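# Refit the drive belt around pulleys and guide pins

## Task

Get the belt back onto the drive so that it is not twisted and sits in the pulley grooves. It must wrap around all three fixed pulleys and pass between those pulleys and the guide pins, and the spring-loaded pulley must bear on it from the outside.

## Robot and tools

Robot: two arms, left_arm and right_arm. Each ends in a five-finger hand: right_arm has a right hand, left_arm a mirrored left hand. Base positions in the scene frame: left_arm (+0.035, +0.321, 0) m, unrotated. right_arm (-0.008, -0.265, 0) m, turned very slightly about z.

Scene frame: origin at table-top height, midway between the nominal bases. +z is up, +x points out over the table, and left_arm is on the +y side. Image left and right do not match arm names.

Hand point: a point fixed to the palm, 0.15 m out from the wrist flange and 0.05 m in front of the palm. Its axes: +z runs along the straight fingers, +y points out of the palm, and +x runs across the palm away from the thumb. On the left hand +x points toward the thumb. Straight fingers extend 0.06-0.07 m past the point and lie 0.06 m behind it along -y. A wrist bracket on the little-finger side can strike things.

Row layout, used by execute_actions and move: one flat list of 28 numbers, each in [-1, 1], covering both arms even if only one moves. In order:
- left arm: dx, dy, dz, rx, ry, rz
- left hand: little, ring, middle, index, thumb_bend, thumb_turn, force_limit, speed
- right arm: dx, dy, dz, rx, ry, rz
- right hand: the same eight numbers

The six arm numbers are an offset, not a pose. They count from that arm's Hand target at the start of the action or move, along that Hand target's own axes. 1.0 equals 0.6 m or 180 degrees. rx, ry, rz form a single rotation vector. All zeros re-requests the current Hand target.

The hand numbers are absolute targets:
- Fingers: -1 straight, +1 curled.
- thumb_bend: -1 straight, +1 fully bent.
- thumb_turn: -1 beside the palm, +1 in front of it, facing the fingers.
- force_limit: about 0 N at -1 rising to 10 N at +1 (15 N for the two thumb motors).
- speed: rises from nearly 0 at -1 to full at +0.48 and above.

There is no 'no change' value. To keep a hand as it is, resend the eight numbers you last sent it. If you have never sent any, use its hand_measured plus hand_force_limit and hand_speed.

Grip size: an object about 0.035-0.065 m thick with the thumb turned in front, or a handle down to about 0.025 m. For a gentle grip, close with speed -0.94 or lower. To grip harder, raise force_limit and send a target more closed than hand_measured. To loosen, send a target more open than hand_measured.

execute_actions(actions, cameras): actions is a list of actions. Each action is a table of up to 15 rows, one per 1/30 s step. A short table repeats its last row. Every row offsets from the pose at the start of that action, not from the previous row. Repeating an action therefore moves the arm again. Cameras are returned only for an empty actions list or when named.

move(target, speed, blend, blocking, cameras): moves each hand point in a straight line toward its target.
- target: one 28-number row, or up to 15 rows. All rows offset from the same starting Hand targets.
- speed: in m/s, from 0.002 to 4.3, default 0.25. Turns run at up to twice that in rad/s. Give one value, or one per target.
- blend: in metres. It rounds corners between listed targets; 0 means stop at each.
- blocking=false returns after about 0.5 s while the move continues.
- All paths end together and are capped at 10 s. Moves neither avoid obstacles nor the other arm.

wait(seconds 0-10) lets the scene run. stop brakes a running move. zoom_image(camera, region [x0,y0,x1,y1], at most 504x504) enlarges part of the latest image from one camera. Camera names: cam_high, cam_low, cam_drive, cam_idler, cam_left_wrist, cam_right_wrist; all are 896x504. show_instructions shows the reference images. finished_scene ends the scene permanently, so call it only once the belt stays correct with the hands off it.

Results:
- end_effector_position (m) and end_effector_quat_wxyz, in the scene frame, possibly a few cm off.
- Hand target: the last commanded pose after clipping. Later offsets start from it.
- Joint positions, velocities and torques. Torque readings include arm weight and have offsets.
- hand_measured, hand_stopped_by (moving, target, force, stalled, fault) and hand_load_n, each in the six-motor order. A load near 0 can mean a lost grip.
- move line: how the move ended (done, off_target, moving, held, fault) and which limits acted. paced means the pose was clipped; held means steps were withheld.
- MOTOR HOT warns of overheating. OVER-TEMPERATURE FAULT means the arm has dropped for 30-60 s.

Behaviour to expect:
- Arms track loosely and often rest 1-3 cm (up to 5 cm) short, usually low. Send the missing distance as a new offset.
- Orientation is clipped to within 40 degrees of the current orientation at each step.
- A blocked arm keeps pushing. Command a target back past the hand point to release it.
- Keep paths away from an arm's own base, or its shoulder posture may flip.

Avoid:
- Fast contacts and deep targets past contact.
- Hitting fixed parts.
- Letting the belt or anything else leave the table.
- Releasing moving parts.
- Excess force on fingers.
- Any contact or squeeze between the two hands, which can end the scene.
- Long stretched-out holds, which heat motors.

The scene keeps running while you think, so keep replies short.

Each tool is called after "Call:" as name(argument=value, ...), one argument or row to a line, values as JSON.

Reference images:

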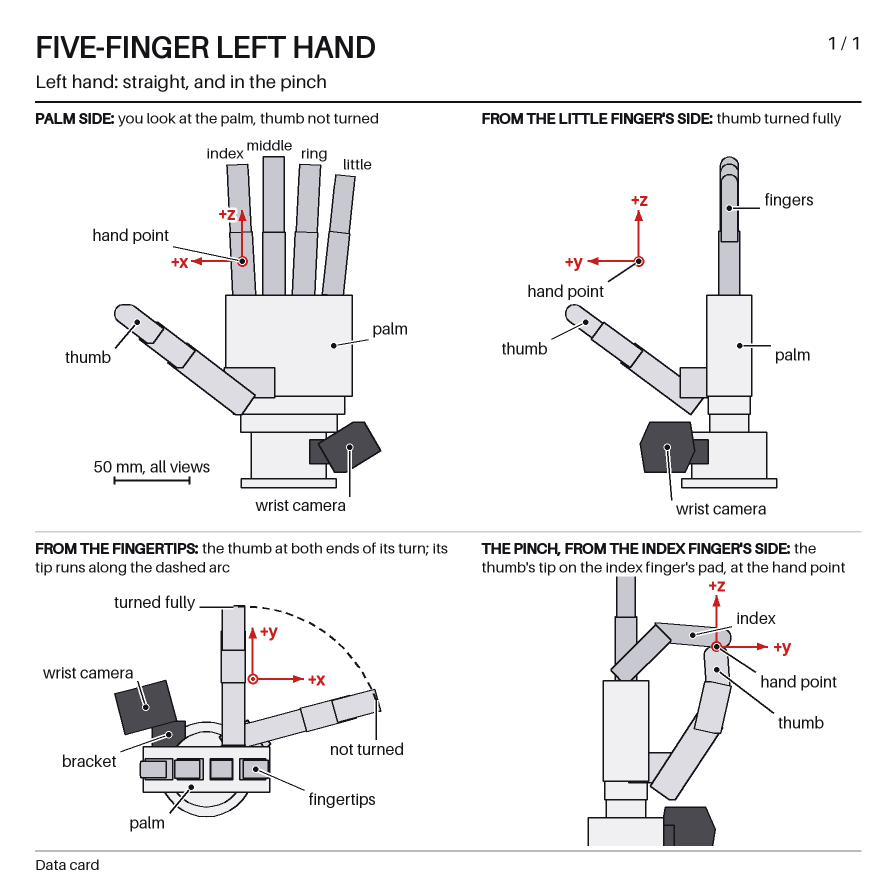

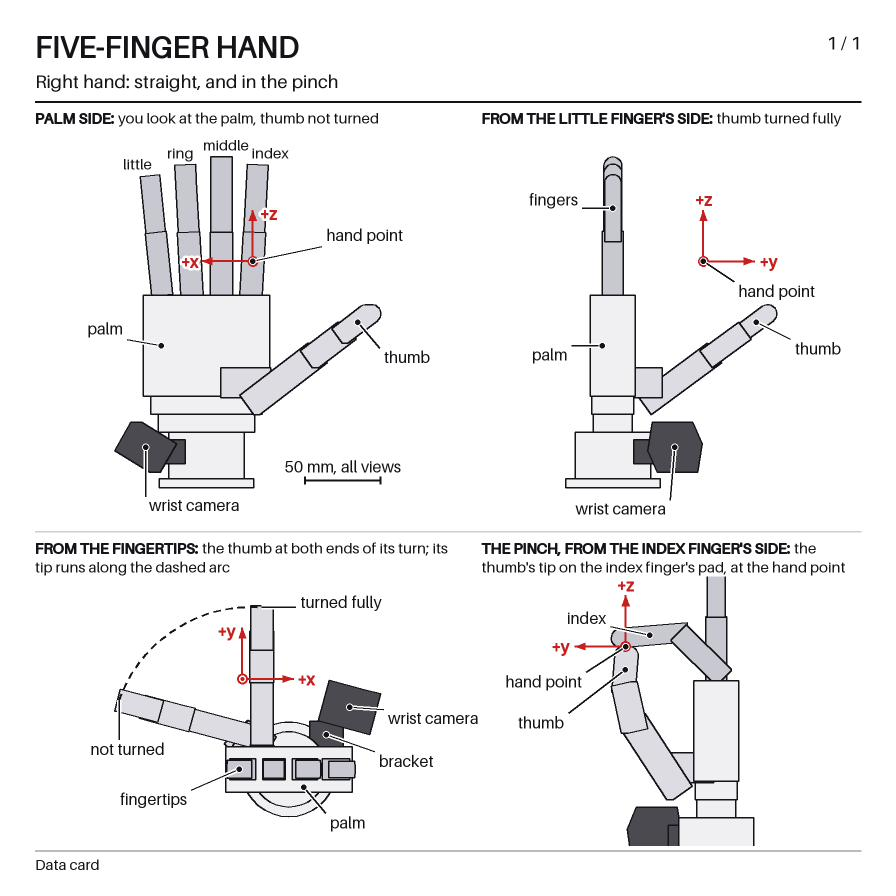

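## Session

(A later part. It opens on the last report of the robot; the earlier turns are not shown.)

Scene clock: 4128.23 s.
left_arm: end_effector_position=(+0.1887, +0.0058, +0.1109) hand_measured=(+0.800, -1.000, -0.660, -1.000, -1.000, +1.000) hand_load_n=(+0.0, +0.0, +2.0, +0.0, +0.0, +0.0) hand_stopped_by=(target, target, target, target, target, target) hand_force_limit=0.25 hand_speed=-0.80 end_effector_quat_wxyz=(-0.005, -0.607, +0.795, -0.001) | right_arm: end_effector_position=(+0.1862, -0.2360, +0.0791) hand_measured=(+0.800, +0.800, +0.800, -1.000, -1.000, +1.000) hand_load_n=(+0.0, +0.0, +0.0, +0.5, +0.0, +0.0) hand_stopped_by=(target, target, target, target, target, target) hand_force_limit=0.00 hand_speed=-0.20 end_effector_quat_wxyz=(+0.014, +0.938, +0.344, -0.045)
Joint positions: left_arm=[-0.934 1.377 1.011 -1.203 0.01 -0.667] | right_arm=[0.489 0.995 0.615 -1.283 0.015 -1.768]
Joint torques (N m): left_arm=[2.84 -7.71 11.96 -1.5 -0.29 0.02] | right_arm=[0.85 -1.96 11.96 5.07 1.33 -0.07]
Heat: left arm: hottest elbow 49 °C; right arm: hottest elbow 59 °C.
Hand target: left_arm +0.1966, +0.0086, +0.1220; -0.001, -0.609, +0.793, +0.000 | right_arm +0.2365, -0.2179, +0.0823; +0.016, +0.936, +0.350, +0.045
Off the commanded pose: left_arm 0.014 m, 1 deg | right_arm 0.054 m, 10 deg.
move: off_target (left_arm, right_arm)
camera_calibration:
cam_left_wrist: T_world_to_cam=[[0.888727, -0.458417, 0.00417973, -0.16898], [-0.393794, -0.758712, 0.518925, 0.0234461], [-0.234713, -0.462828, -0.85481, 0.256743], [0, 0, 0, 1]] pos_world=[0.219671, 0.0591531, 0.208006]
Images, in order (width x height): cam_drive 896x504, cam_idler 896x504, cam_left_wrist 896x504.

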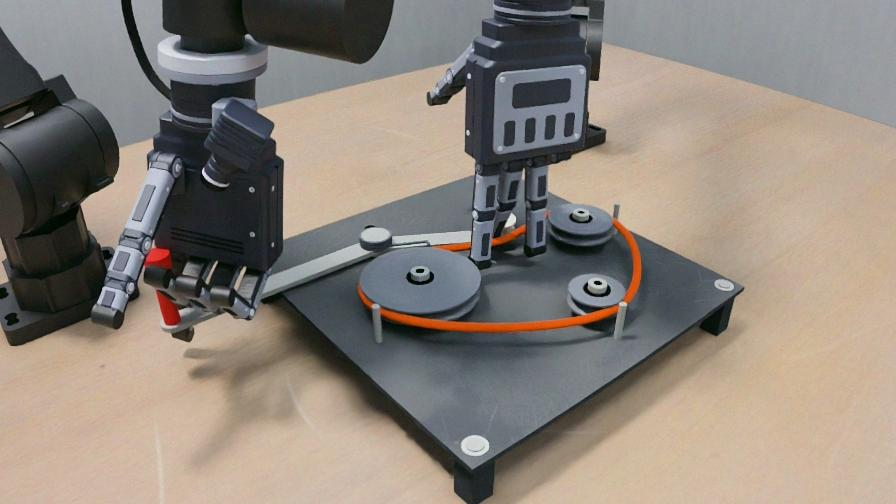

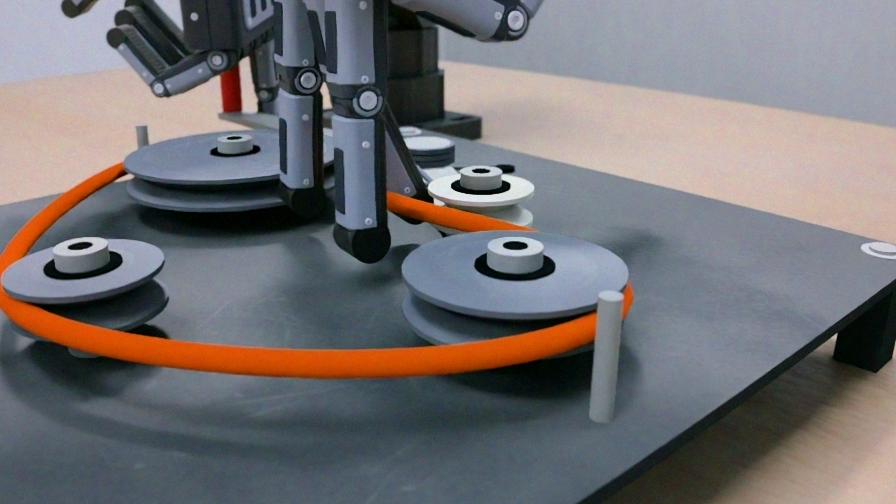

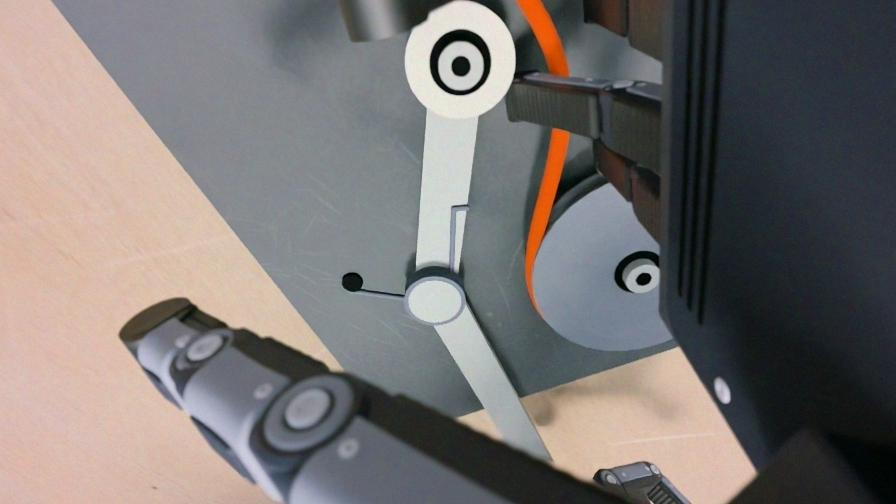

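Call:
wait(
  seconds=0.1,
  cameras=["cam_idler","cam_drive","cam_left_wrist"],
)

Call:
zoom_image(
  camera="cam_idler",
  region=[380, 130, 600, 260],
)

Call:
zoom_image(
  camera="cam_left_wrist",
  region=[200, 200, 700, 504],
)

Scene clock: 4144.70 s.
left_arm: end_effector_position=(+0.1887, +0.0058, +0.1109) hand_measured=(+0.800, -1.000, -0.660, -1.000, -1.000, +1.000) hand_load_n=(+0.0, +0.0, +2.0, +0.0, +0.0, +0.0) hand_stopped_by=(target, target, target, target, target, target) hand_force_limit=0.25 hand_speed=-0.80 end_effector_quat_wxyz=(-0.005, -0.607, +0.795, -0.001) | right_arm: end_effector_position=(+0.1862, -0.2360, +0.0791) hand_measured=(+0.800, +0.800, +0.800, -1.000, -1.000, +1.000) hand_load_n=(+0.5, +0.0, +0.0, +0.5, +0.0, +0.0) hand_stopped_by=(target, target, target, target, target, target) hand_force_limit=0.00 hand_speed=-0.20 end_effector_quat_wxyz=(+0.014, +0.938, +0.344, -0.045)
Joint positions: left_arm=[-0.934 1.377 1.011 -1.203 0.01 -0.667] | right_arm=[0.489 0.995 0.615 -1.283 0.015 -1.768]
Joint torques (N m): left_arm=[2.61 -7.94 11.97 -1.51 -0.29 0.03] | right_arm=[0.73 -2.32 12 5.08 1.29 -0.11]
Heat: left arm: hottest elbow 49 °C; right arm: hottest elbow 56 °C.
Hand target: left_arm +0.1965, +0.0085, +0.1220; -0.001, -0.609, +0.793, +0.000 | right_arm +0.2365, -0.2179, +0.0823; +0.016, +0.936, +0.350, +0.045
Off the commanded pose: left_arm 0.014 m, 1 deg | right_arm 0.054 m, 10 deg.
wait: 0.10 s; at rest from the start
camera_calibration:
cam_left_wrist: T_world_to_cam=[[0.888727, -0.458417, 0.00417973, -0.16898], [-0.393794, -0.758712, 0.518925, 0.0234461], [-0.234713, -0.462828, -0.85481, 0.256743], [0, 0, 0, 1]] pos_world=[0.219671, 0.0591531, 0.208006]
Images, in order (width x height): cam_drive 896x504, cam_idler 896x504, cam_left_wrist 896x504.

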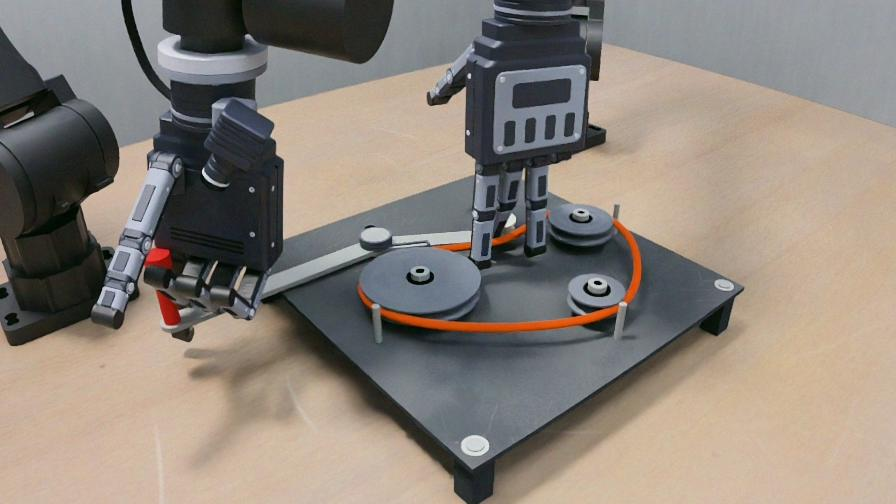

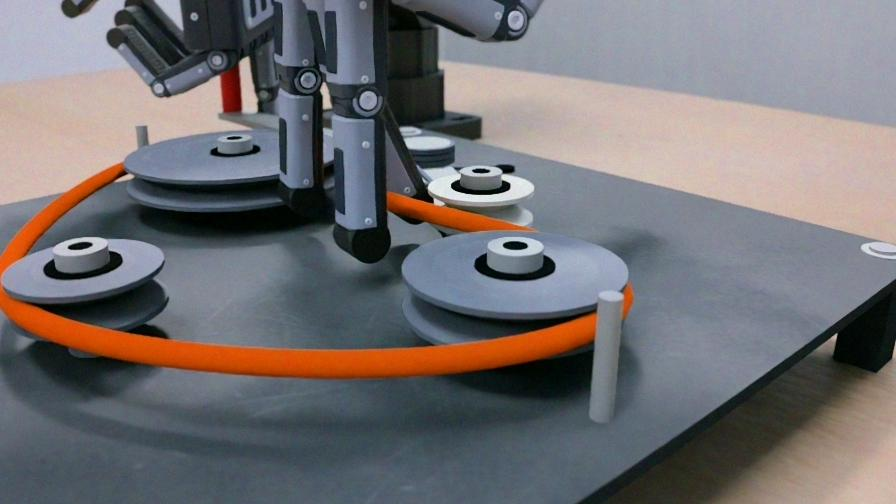

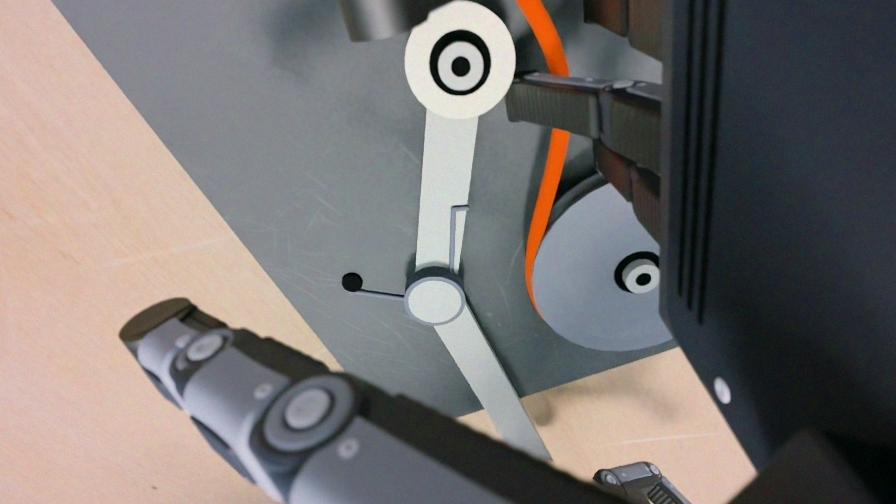

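Scaled by 2.291 from the camera's 896x504 image, which has a finer 1280x720 frame.

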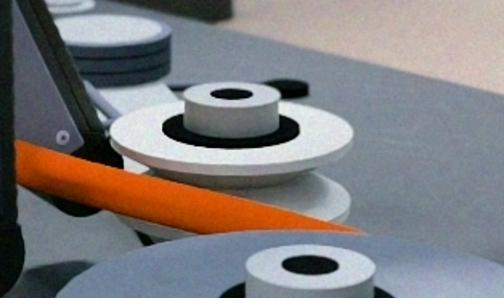

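Scaled by 1.008 from the camera's 896x504 image, which has a finer 1280x720 frame.

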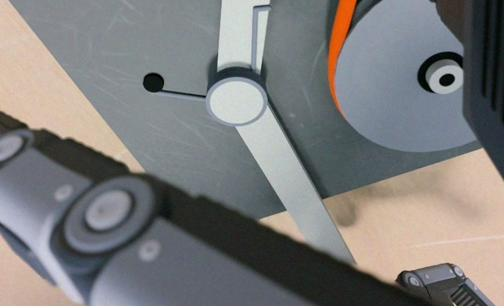

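Call:
move(
  target=[0,0,-0.01,0,0,0,0.8,-1,-0.66,-1,-1,1,0.25,-0.8,0,0,0,0,0,0,0.8,0.8,0.8,-1,-1,1,0,-0.2],
  speed=0.04,
  cameras=["cam_idler","cam_left_wrist"],
)

Call:
zoom_image(
  camera="cam_idler",
  region=[380, 130, 600, 260],
)

Scene clock: 4162.20 s.
left_arm: end_effector_position=(+0.1895, +0.0078, +0.1114) hand_measured=(+0.800, -1.000, -0.660, -1.000, -1.000, +1.000) hand_load_n=(+0.0, +0.0, +5.0, +0.0, +0.0, +0.0) hand_stopped_by=(target, target, target, target, target, target) hand_force_limit=0.25 hand_speed=-0.80 end_effector_quat_wxyz=(-0.003, -0.608, +0.794, +0.002) | right_arm: end_effector_position=(+0.1873, -0.2361, +0.0791) hand_measured=(+0.800, +0.800, +0.800, -1.000, -1.000, +1.000) hand_load_n=(+0.0, +0.0, +0.0, +0.5, +0.0, +0.0) hand_stopped_by=(target, target, target, target, target, target) hand_force_limit=0.00 hand_speed=-0.20 end_effector_quat_wxyz=(+0.016, +0.938, +0.344, -0.043)
Joint positions: left_arm=[-0.931 1.377 1.012 -1.21 0.007 -0.667] | right_arm=[0.489 0.995 0.615 -1.28 0.018 -1.768]
Joint torques (N m): left_arm=[2.43 -8.35 12.75 -1.87 -0.12 0.03] | right_arm=[0.97 -1.73 11.89 5.04 1.21 -0.11]
Heat: left arm: hottest elbow 49 °C; right arm: hottest elbow 54 °C.
Hand target: left_arm +0.1965, +0.0086, +0.1279; -0.001, -0.609, +0.793, +0.000 | right_arm +0.2365, -0.2180, +0.0823; +0.016, +0.936, +0.350, +0.045
Off the commanded pose: left_arm 0.018 m, 0 deg | right_arm 0.053 m, 10 deg.
move: off_target (left_arm, right_arm)
camera_calibration:
cam_left_wrist: T_world_to_cam=[[0.89013, -0.455706, 0.00070774, -0.168626], [-0.39129, -0.763508, 0.513759, 0.0251284], [-0.233583, -0.457589, -0.857934, 0.258304], [0, 0, 0, 1]] pos_world=[0.220267, 0.0605387, 0.208817]
Images, in order (width x height): cam_idler 896x504, cam_left_wrist 896x504.

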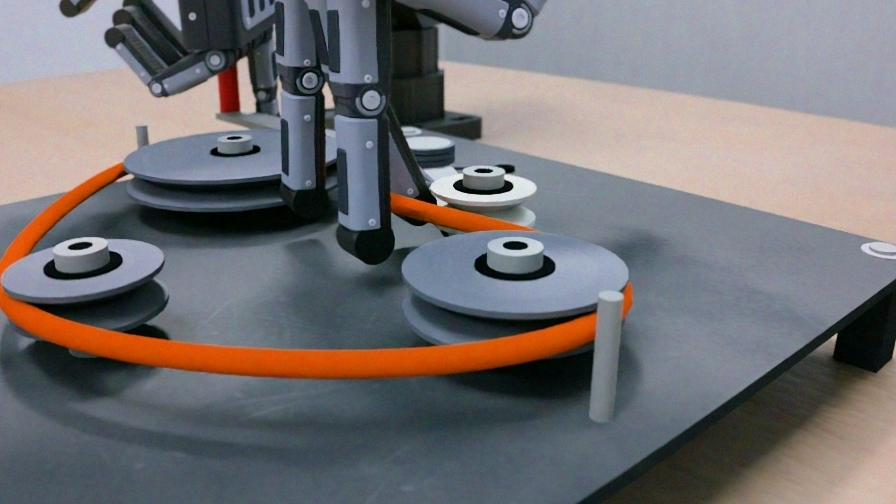

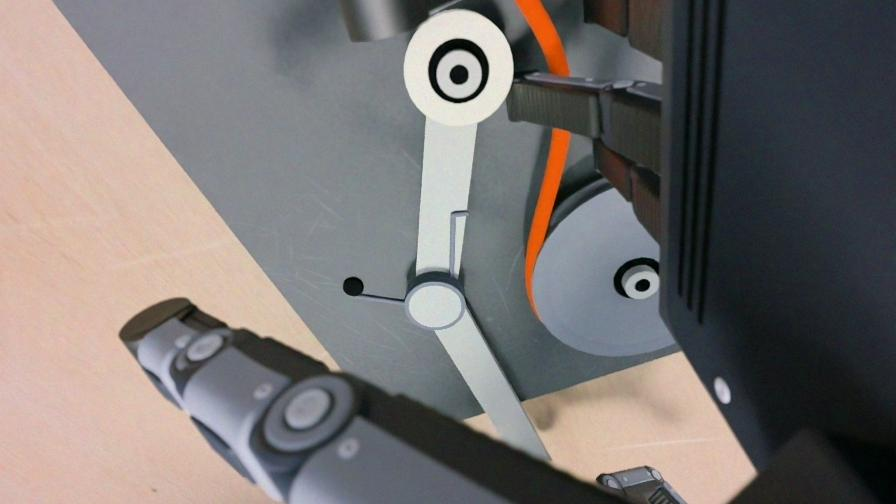

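Scaled by 2.291 from the camera's 896x504 image, which has a finer 1280x720 frame.

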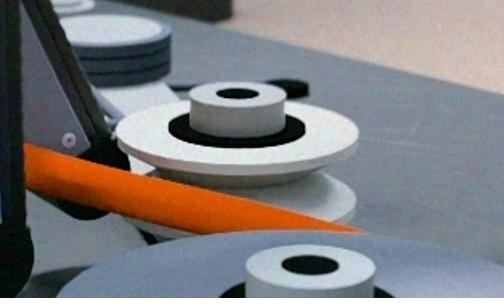

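Call:
move(
  target=[0,0,-0.0117,0,0,0,0.8,-1,-0.66,-1,-1,1,0.25,-0.8,0,0,0,0,0,0,0.8,0.8,0.8,-1,-1,1,0,-0.2],
  speed=0.04,
  cameras=["cam_idler","cam_left_wrist"],
)

Call:
zoom_image(
  camera="cam_idler",
  region=[380, 130, 600, 260],
)

Scene clock: 4174.50 s.
left_arm: end_effector_position=(+0.1919, +0.0143, +0.1121) hand_measured=(+0.800, -1.000, -0.660, -1.000, -1.000, +1.000) hand_load_n=(+0.0, +0.0, +7.0, +0.0, +0.0, +0.0) hand_stopped_by=(target, target, target, target, target, target) hand_force_limit=0.25 hand_speed=-0.80 end_effector_quat_wxyz=(+0.003, -0.612, +0.791, +0.011) | right_arm: end_effector_position=(+0.1882, -0.2360, +0.0792) hand_measured=(+0.800, +0.800, +0.800, -1.000, -1.000, +1.000) hand_load_n=(+0.0, +0.0, +0.0, +0.5, +0.0, +0.0) hand_stopped_by=(target, target, target, target, target, target) hand_force_limit=0.00 hand_speed=-0.20 end_effector_quat_wxyz=(+0.016, +0.938, +0.344, -0.041)
Joint positions: left_arm=[-0.921 1.377 1.015 -1.23 -0.006 -0.667] | right_arm=[0.489 0.995 0.615 -1.277 0.02 -1.768]
Joint torques (N m): left_arm=[1.55 -8.76 13.6 -1.88 0.46 0.03] | right_arm=[0.56 -2.14 11.78 5.15 1.16 -0.07]
Heat: left arm: hottest elbow 50 °C; right arm: hottest elbow 53 °C.
Hand target: left_arm +0.1966, +0.0086, +0.1350; -0.001, -0.609, +0.793, +0.000 | right_arm +0.2365, -0.2180, +0.0824; +0.016, +0.936, +0.350, +0.045
Off the commanded pose: left_arm 0.024 m, 1 deg | right_arm 0.052 m, 10 deg.
move: off_target (left_arm, right_arm)
camera_calibration:
cam_left_wrist: T_world_to_cam=[[0.894392, -0.447187, -0.00929107, -0.167626], [-0.383911, -0.778166, 0.497061, 0.0312345], [-0.229509, -0.441001, -0.867666, 0.262466], [0, 0, 0, 1]] pos_world=[0.222153, 0.0650934, 0.21065]
Images, in order (width x height): cam_idler 896x504, cam_left_wrist 896x504.

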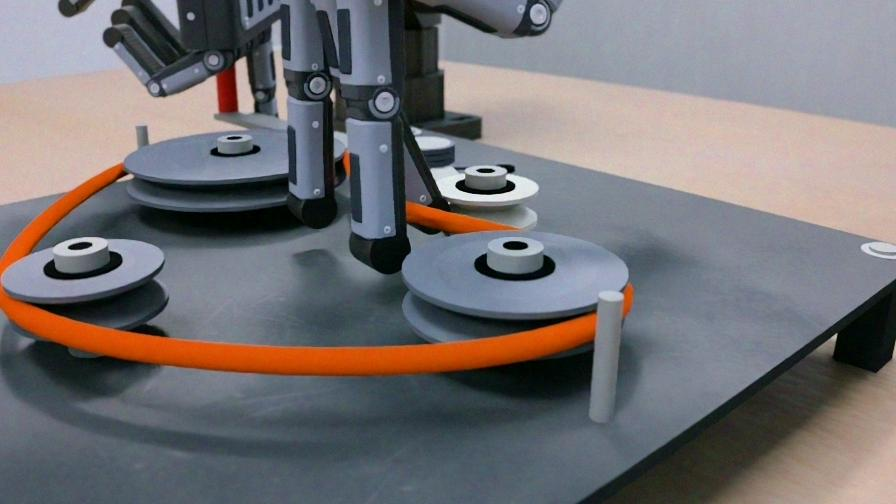

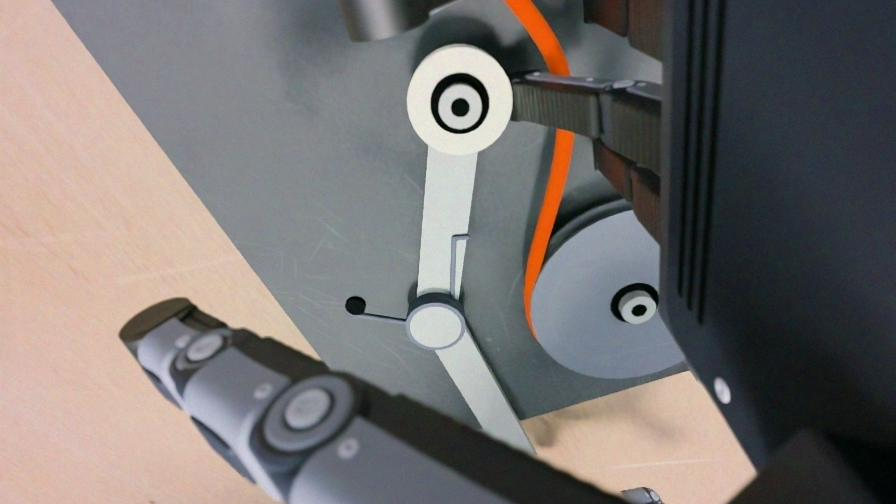

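Scaled by 2.291 from the camera's 896x504 image, which has a finer 1280x720 frame.

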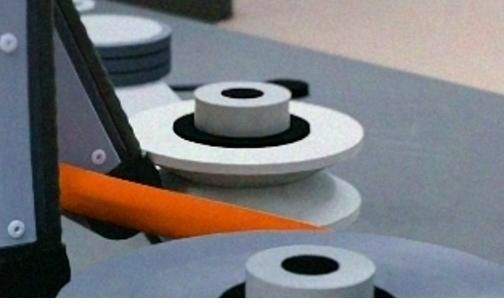

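Call:
move(
  target=[0,0,0.0217,0,0,0,0.8,-1,-0.66,-1,-1,1,0.25,-0.8,0,0,0,0,0,0,0.8,0.8,0.8,-1,-1,1,0,-0.2],
  speed=0.04,
)

Call:
move(
  target=[0,0,0,0,0,0,0.8,-1,-0.66,-1,-1,1,0.25,-0.8,0.025,0.0218,0.0032,0,0,0,0.8,0.8,0.8,-1,-1,1,0,-0.2],
  speed=0.04,
  cameras=["cam_idler","cam_left_wrist"],
)

Call:
zoom_image(
  camera="cam_idler",
  region=[380, 130, 600, 260],
)

Scene clock: 4182.07 s.
left_arm: end_effector_position=(+0.1919, +0.0142, +0.1121) hand_measured=(+0.800, -1.000, -0.660, -1.000, -1.000, +1.000) hand_load_n=(+0.0, +0.0, +7.0, +0.0, +0.0, +0.0) hand_stopped_by=(target, target, target, target, target, target) hand_force_limit=0.25 hand_speed=-0.80 end_effector_quat_wxyz=(+0.003, -0.612, +0.791, +0.010) | right_arm: end_effector_position=(+0.1882, -0.2360, +0.0792) hand_measured=(+0.800, +0.800, +0.800, -1.000, -1.000, +1.000) hand_load_n=(+0.5, +0.0, +0.5, +0.5, -0.5, +0.0) hand_stopped_by=(target, target, target, target, target, target) hand_force_limit=0.00 hand_speed=-0.20 end_effector_quat_wxyz=(+0.016, +0.938, +0.344, -0.041)
Joint positions: left_arm=[-0.921 1.377 1.015 -1.23 -0.006 -0.667] | right_arm=[0.489 0.995 0.615 -1.277 0.02 -1.768]
Joint torques (N m): left_arm=[1.61 -7.88 11.62 -0.39 0.45 0.03] | right_arm=[0.38 -2.61 11.82 5.04 1.17 -0.1]
Heat: left arm: hottest elbow 49 °C; right arm: hottest elbow 52 °C.
Hand target: left_arm +0.1966, +0.0086, +0.1219; -0.001, -0.609, +0.793, +0.000 | right_arm +0.2365, -0.2180, +0.0824; +0.016, +0.936, +0.350, +0.045
Off the commanded pose: left_arm 0.012 m, 1 deg | right_arm 0.052 m, 10 deg.
move: off_target (left_arm, right_arm)

Scene clock: 4183.03 s.
left_arm: end_effector_position=(+0.1916, +0.0139, +0.1122) hand_measured=(+0.800, -1.000, -0.660, -1.000, -1.000, +1.000) hand_load_n=(+0.0, +0.0, +4.5, +0.0, +0.0, +0.0) hand_stopped_by=(target, target, target, target, target, target) hand_force_limit=0.25 hand_speed=-0.80 end_effector_quat_wxyz=(+0.002, -0.612, +0.791, +0.010) | right_arm: end_effector_position=(+0.1894, -0.2367, +0.0787) hand_measured=(+0.800, +0.800, +0.800, -1.000, -1.000, +1.000) hand_load_n=(+0.5, +0.0, +0.0, +0.5, +0.0, +0.0) hand_stopped_by=(target, target, target, target, target, target) hand_force_limit=0.00 hand_speed=-0.20 end_effector_quat_wxyz=(+0.015, +0.939, +0.341, -0.039)
Joint positions: left_arm=[-0.921 1.377 1.015 -1.23 -0.004 -0.667] | right_arm=[0.481 0.996 0.615 -1.272 0.018 -1.769]
Joint torques (N m): left_arm=[1.55 -7.88 11.59 -0.38 0.36 0.03] | right_arm=[-0.44 1.32 14.83 5.44 1.28 -0.37]
Heat: left arm: hottest elbow 49 °C; right arm: hottest elbow 52 °C.
Hand target: left_arm +0.1965, +0.0085, +0.1219; -0.001, -0.609, +0.793, +0.000 | right_arm +0.2565, -0.2180, +0.0823; +0.016, +0.936, +0.350, +0.045
Off the commanded pose: left_arm 0.012 m, 1 deg | right_arm 0.070 m, 10 deg.
move: off_target (left_arm, right_arm)
camera_calibration:
cam_left_wrist: T_world_to_cam=[[0.894402, -0.447157, -0.00983623, -0.167471], [-0.383219, -0.777483, 0.498662, 0.0305858], [-0.230628, -0.442235, -0.86674, 0.262534], [0, 0, 0, 1]] pos_world=[0.222055, 0.0649956, 0.210649]
Images, in order (width x height): cam_idler 896x504, cam_left_wrist 896x504.

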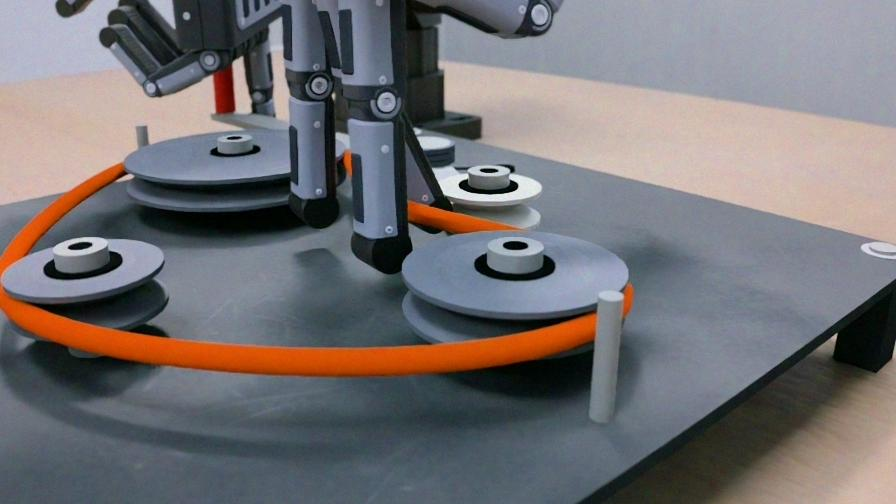

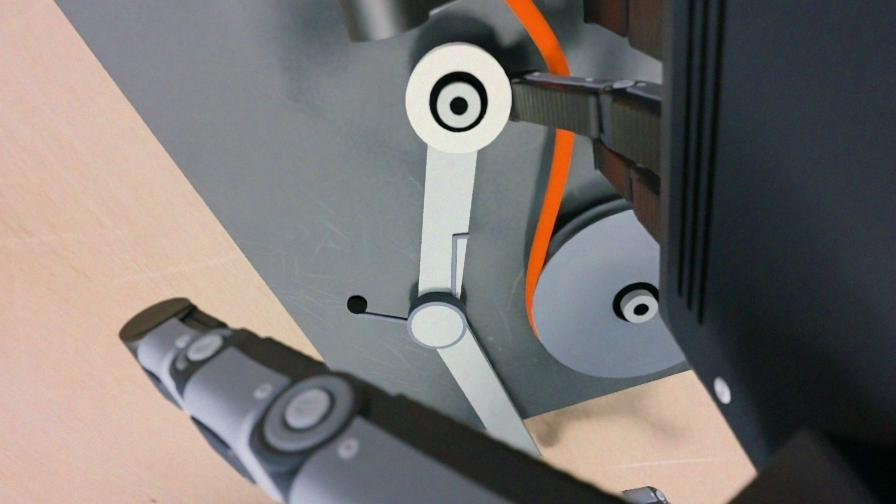

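Scaled by 2.291 from the camera's 896x504 image, which has a finer 1280x720 frame.

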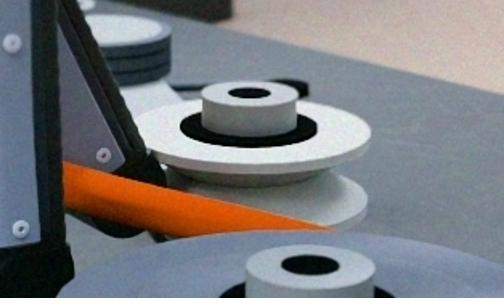

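Call:
move(
  target=[0,0,0,0,0,0,0.8,-1,-0.66,-1,-1,1,0.25,-0.8,0.025,0.0218,0.0032,0,0,0,0.8,0.8,0.8,-1,-1,1,0,-0.2],
  speed=0.04,
  cameras=["cam_idler","cam_left_wrist"],
)

Call:
zoom_image(
  camera="cam_idler",
  region=[380, 130, 600, 260],
)

Scene clock: 4190.50 s.
left_arm: end_effector_position=(+0.1903, +0.0129, +0.1127) hand_measured=(+0.800, -1.000, -0.660, -1.000, -1.000, +1.000) hand_load_n=(+0.0, +0.0, -0.5, +0.0, +0.0, +0.0) hand_stopped_by=(target, target, target, target, target, target) hand_force_limit=0.25 hand_speed=-0.80 end_effector_quat_wxyz=(-0.002, -0.612, +0.791, +0.010) | right_arm: end_effector_position=(+0.1979, -0.2373, +0.0784) hand_measured=(+0.800, +0.800, +0.800, -1.000, -1.000, +1.000) hand_load_n=(+0.0, +0.0, +0.0, +0.5, +0.0, +0.0) hand_stopped_by=(target, target, target, target, target, target) hand_force_limit=0.00 hand_speed=-0.20 end_effector_quat_wxyz=(+0.013, +0.940, +0.338, -0.048)
Joint positions: left_arm=[-0.921 1.377 1.015 -1.23 0.004 -0.667] | right_arm=[0.455 1.037 0.638 -1.27 0.014 -1.789]
Joint torques (N m): left_arm=[1.61 -7.88 11.58 -0.39 -0.03 0.03] | right_arm=[-0.91 0.79 15.97 5.61 1.44 -0.45]
Heat: left arm: hottest elbow 48 °C; right arm: hottest elbow 52 °C.
Hand target: left_arm +0.1965, +0.0085, +0.1219; -0.001, -0.609, +0.793, +0.000 | right_arm +0.2764, -0.2180, +0.0823; +0.016, +0.936, +0.350, +0.045
Off the commanded pose: left_arm 0.012 m, 1 deg | right_arm 0.081 m, 11 deg.
move: off_target (left_arm, right_arm)
camera_calibration:
cam_left_wrist: T_world_to_cam=[[0.894386, -0.447087, -0.0136927, -0.166263], [-0.379594, -0.774848, 0.505489, 0.0275299], [-0.236607, -0.446904, -0.862724, 0.262936], [0, 0, 0, 1]] pos_world=[0.221366, 0.0645043, 0.210649]
Images, in order (width x height): cam_idler 896x504, cam_left_wrist 896x504.

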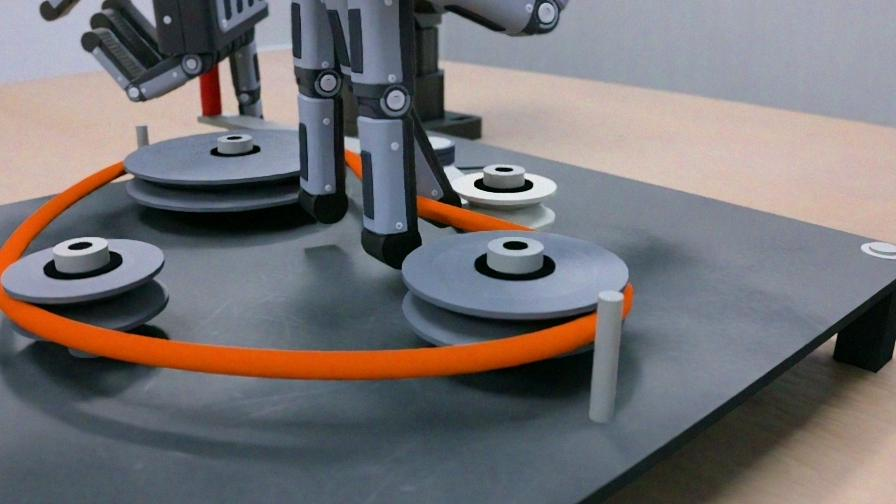

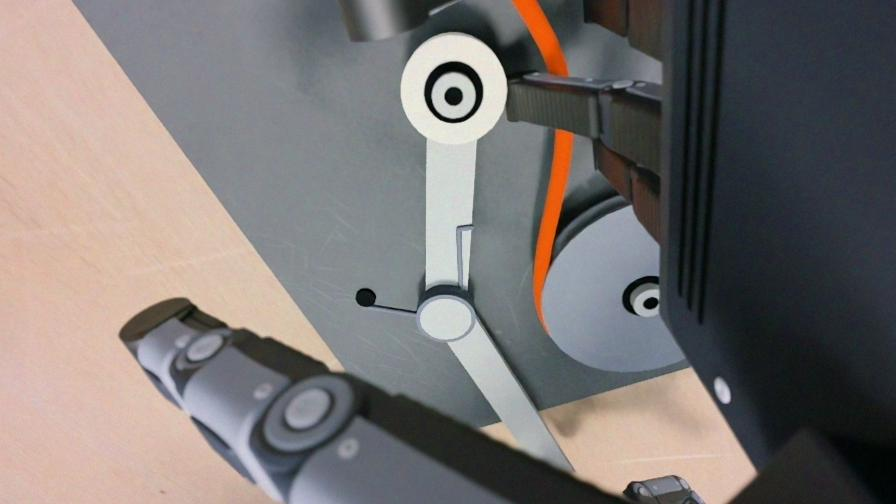

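Scaled by 2.291 from the camera's 896x504 image, which has a finer 1280x720 frame.

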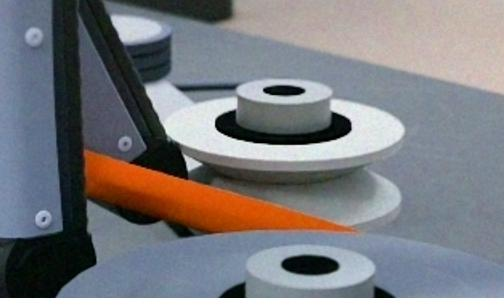

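Call:
move(
  target=[0,0,0,0,0,0,0.8,-1,-0.66,-1,-1,1,0.25,-0.8,0.0188,0.0164,0.0024,0,0,0,0.8,0.8,0.8,-1,-1,1,0,-0.2],
  speed=0.04,
)

Call:
move(
  target=[0,0,-0.0117,0,0,0,0.8,-1,-0.66,-1,-1,1,0.25,-0.8,0,0,0,0,0,0,0.8,0.8,0.8,-1,-1,1,0,-0.2],
  speed=0.04,
  cameras=["cam_idler","cam_left_wrist"],
)

Call:
zoom_image(
  camera="cam_idler",
  region=[380, 130, 600, 260],
)

Scene clock: 4196.53 s.
left_arm: end_effector_position=(+0.1889, +0.0133, +0.1132) hand_measured=(+0.800, -1.000, -0.660, -1.000, -1.000, +1.000) hand_load_n=(+0.0, +0.0, -2.5, +0.0, +0.0, +0.0) hand_stopped_by=(target, target, target, target, target, target) hand_force_limit=0.25 hand_speed=-0.80 end_effector_quat_wxyz=(-0.004, -0.612, +0.791, +0.013) | right_arm: end_effector_position=(+0.2053, -0.2372, +0.0782) hand_measured=(+0.800, +0.800, +0.800, -1.000, -1.000, +1.000) hand_load_n=(+0.0, +0.0, +0.0, +0.5, +0.0, +0.0) hand_stopped_by=(target, target, target, target, target, target) hand_force_limit=0.00 hand_speed=-0.20 end_effector_quat_wxyz=(+0.011, +0.940, +0.338, -0.056)
Joint positions: left_arm=[-0.921 1.377 1.015 -1.234 0.009 -0.667] | right_arm=[0.437 1.072 0.659 -1.27 0.01 -1.806]
Joint torques (N m): left_arm=[1.55 -7.82 11.58 -0.23 -0.22 0.03] | right_arm=[-1.26 0.5 16.84 5.85 1.56 -0.43]
Heat: left arm: hottest elbow 48 °C; right arm: hottest elbow 53 °C.
Hand target: left_arm +0.1965, +0.0086, +0.1219; -0.001, -0.609, +0.793, +0.000 | right_arm +0.2914, -0.2181, +0.0822; +0.016, +0.936, +0.350, +0.045
Off the commanded pose: left_arm 0.013 m, 2 deg | right_arm 0.088 m, 12 deg.
move: off_target (left_arm, right_arm)

Scene clock: 4197.23 s.
left_arm: end_effector_position=(+0.1874, +0.0155, +0.1135) hand_measured=(+0.800, -1.000, -0.660, -1.000, -1.000, +1.000) hand_load_n=(+0.0, +0.0, -0.5, +0.0, +0.0, +0.0) hand_stopped_by=(target, target, target, target, target, target) hand_force_limit=0.25 hand_speed=-0.80 end_effector_quat_wxyz=(-0.004, -0.612, +0.791, +0.018) | right_arm: end_effector_position=(+0.2058, -0.2372, +0.0782) hand_measured=(+0.800, +0.800, +0.800, -1.000, -1.000, +1.000) hand_load_n=(+0.0, +0.5, +0.5, +0.5, +0.0, +0.0) hand_stopped_by=(target, target, target, target, target, target) hand_force_limit=0.00 hand_speed=-0.20 end_effector_quat_wxyz=(+0.011, +0.939, +0.338, -0.056)
Joint positions: left_arm=[-0.921 1.377 1.015 -1.244 0.008 -0.667] | right_arm=[0.436 1.074 0.66 -1.27 0.01 -1.808]
Joint torques (N m): left_arm=[1.55 -8.29 12.63 -0.58 -0.21 0.02] | right_arm=[-0.85 0.32 16.51 5.89 1.55 -0.42]
Heat: left arm: hottest elbow 48 °C; right arm: hottest elbow 53 °C.
Hand target: left_arm +0.1966, +0.0086, +0.1290; -0.001, -0.609, +0.793, +0.000 | right_arm +0.2914, -0.2181, +0.0823; +0.016, +0.936, +0.350, +0.045
Off the commanded pose: left_arm 0.019 m, 2 deg | right_arm 0.088 m, 12 deg.
move: off_target (left_arm, right_arm)
camera_calibration:
cam_left_wrist: T_world_to_cam=[[0.89419, -0.446788, -0.0283557, -0.16078], [-0.373569, -0.779557, 0.50273, 0.0272635], [-0.246719, -0.438944, -0.863978, 0.266025], [0, 0, 0, 1]] pos_world=[0.219586, 0.0661888, 0.211574]
Images, in order (width x height): cam_idler 896x504, cam_left_wrist 896x504.

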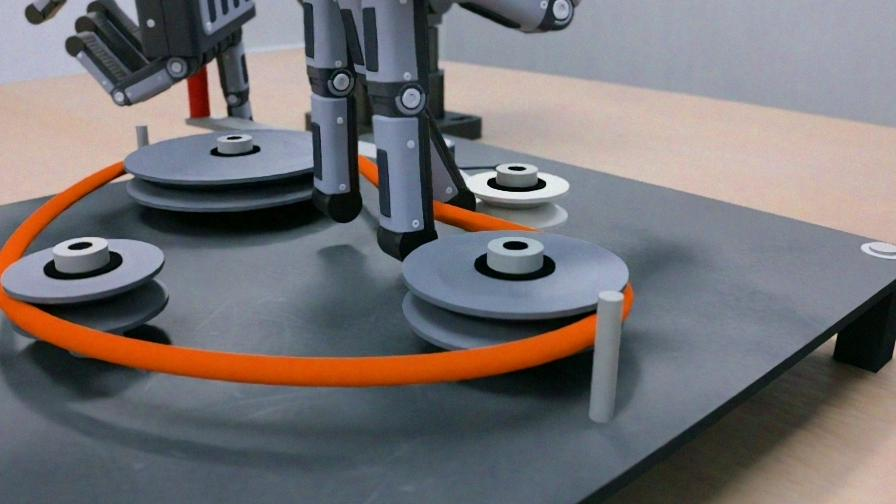

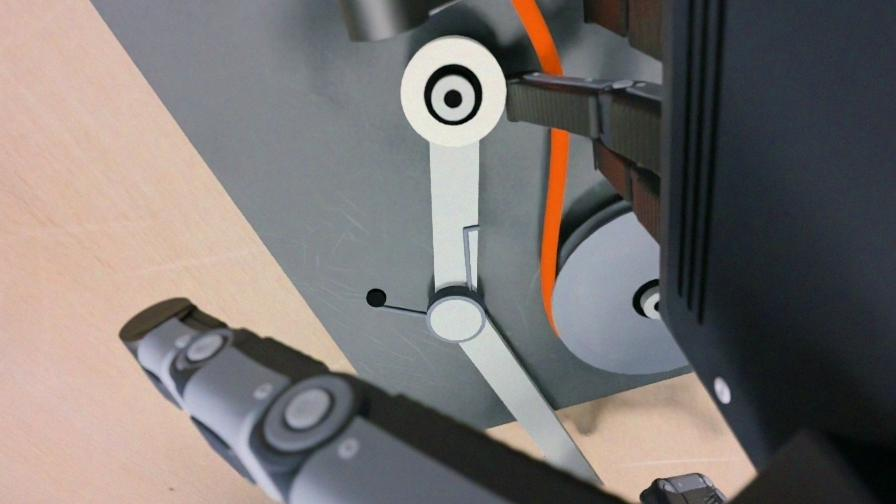

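Scaled by 2.291 from the camera's 896x504 image, which has a finer 1280x720 frame.

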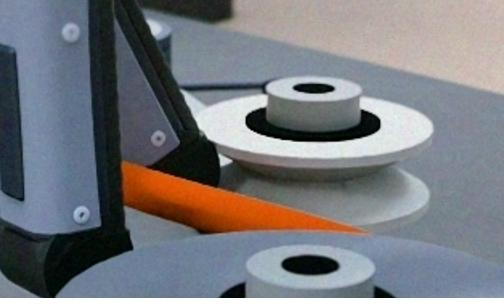

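Call:
move(
  target=[-0.0043,-0.0161,0,0,0,0,0.8,-1,-0.66,-1,-1,1,0.25,-0.8,0,0,0,0,0,0,0.8,0.8,0.8,-1,-1,1,0,-0.2],
  speed=0.04,
)

Call:
move(
  target=[0,0,-0.01,0,0,0,0.8,-1,-0.66,-1,-1,1,0.25,-0.8,0,0,0,0,0,0,0.8,0.8,0.8,-1,-1,1,0,-0.2],
  speed=0.04,
  cameras=["cam_idler","cam_left_wrist"],
)

Call:
zoom_image(
  camera="cam_idler",
  region=[380, 130, 600, 260],
)

Scene clock: 4205.03 s.
left_arm: end_effector_position=(+0.1885, +0.0187, +0.1137) hand_measured=(+0.800, -1.000, -0.660, -1.000, -1.000, +1.000) hand_load_n=(+0.0, +0.0, -2.0, +0.0, +0.0, +0.0) hand_stopped_by=(target, target, target, target, target, target) hand_force_limit=0.25 hand_speed=-0.80 end_effector_quat_wxyz=(-0.004, -0.609, +0.793, +0.020) | right_arm: end_effector_position=(+0.2061, -0.2372, +0.0782) hand_measured=(+0.800, +0.800, +0.800, -1.000, -1.000, +1.000) hand_load_n=(+0.0, +0.0, +0.0, +0.5, +0.0, -0.5) hand_stopped_by=(target, target, target, target, target, target) hand_force_limit=0.00 hand_speed=-0.20 end_effector_quat_wxyz=(+0.011, +0.939, +0.338, -0.055)
Joint positions: left_arm=[-0.914 1.377 1.015 -1.249 0.008 -0.651] | right_arm=[0.436 1.074 0.66 -1.27 0.01 -1.809]
Joint torques (N m): left_arm=[2.67 -7.24 13.98 -0.42 -0.21 0.05] | right_arm=[-0.85 0.38 16.61 5.87 1.5 -0.4]
Heat: left arm: hottest elbow 48 °C; right arm: hottest elbow 53 °C.
Hand target: left_arm +0.2065, +0.0085, +0.1290; -0.001, -0.609, +0.793, +0.000 | right_arm +0.2915, -0.2181, +0.0823; +0.016, +0.936, +0.350, +0.045
Off the commanded pose: left_arm 0.026 m, 2 deg | right_arm 0.088 m, 12 deg.
move: off_target (left_arm, right_arm)

Scene clock: 4205.87 s.
left_arm: end_effector_position=(+0.1892, +0.0187, +0.1180) hand_measured=(+0.800, -1.000, -0.660, -1.000, -1.000, +1.000) hand_load_n=(+0.0, +0.0, -1.5, +0.0, +0.0, +0.0) hand_stopped_by=(target, target, target, target, target, target) hand_force_limit=0.25 hand_speed=-0.80 end_effector_quat_wxyz=(-0.004, -0.609, +0.793, +0.022) | right_arm: end_effector_position=(+0.2061, -0.2372, +0.0782) hand_measured=(+0.800, +0.800, +0.800, -1.000, -1.000, +1.000) hand_load_n=(+0.0, +0.0, +0.0, +0.5, +0.0, +0.0) hand_stopped_by=(target, target, target, target, target, target) hand_force_limit=0.00 hand_speed=-0.20 end_effector_quat_wxyz=(+0.011, +0.939, +0.338, -0.055)
Joint positions: left_arm=[-0.913 1.377 1.026 -1.265 0.008 -0.651] | right_arm=[0.436 1.074 0.66 -1.27 0.01 -1.809]
Joint torques (N m): left_arm=[2.55 -7.65 14.15 -0.47 -0.21 0.07] | right_arm=[-1.14 0.73 16.42 5.83 1.5 -0.36]
Heat: left arm: hottest elbow 48 °C; right arm: hottest elbow 53 °C.
Hand target: left_arm +0.2065, +0.0086, +0.1349; -0.001, -0.609, +0.793, +0.000 | right_arm +0.2915, -0.2181, +0.0823; +0.016, +0.936, +0.350, +0.045
Off the commanded pose: left_arm 0.026 m, 3 deg | right_arm 0.088 m, 12 deg.
move: off_target (left_arm, right_arm)
camera_calibration:
cam_left_wrist: T_world_to_cam=[[0.890574, -0.453348, -0.0367899, -0.159114], [-0.376467, -0.7801, 0.499717, 0.0290421], [-0.255245, -0.431185, -0.865407, 0.273348], [0, 0, 0, 1]] pos_world=[0.222407, 0.0683851, 0.216191]
Images, in order (width x height): cam_idler 896x504, cam_left_wrist 896x504.

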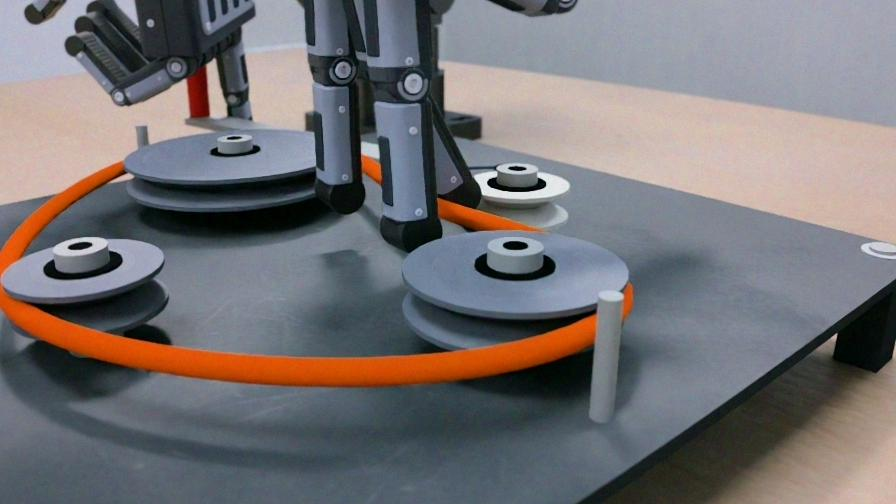

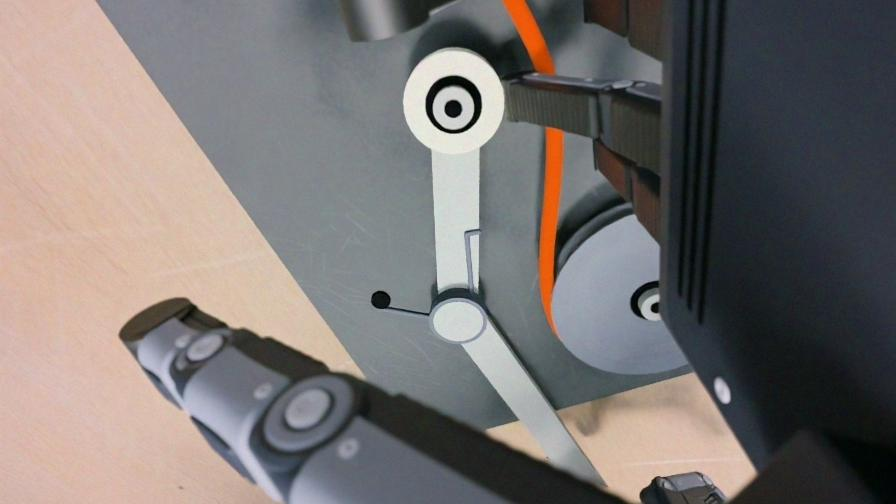

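Scaled by 2.291 from the camera's 896x504 image, which has a finer 1280x720 frame.

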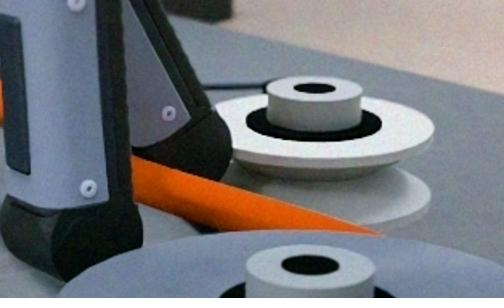

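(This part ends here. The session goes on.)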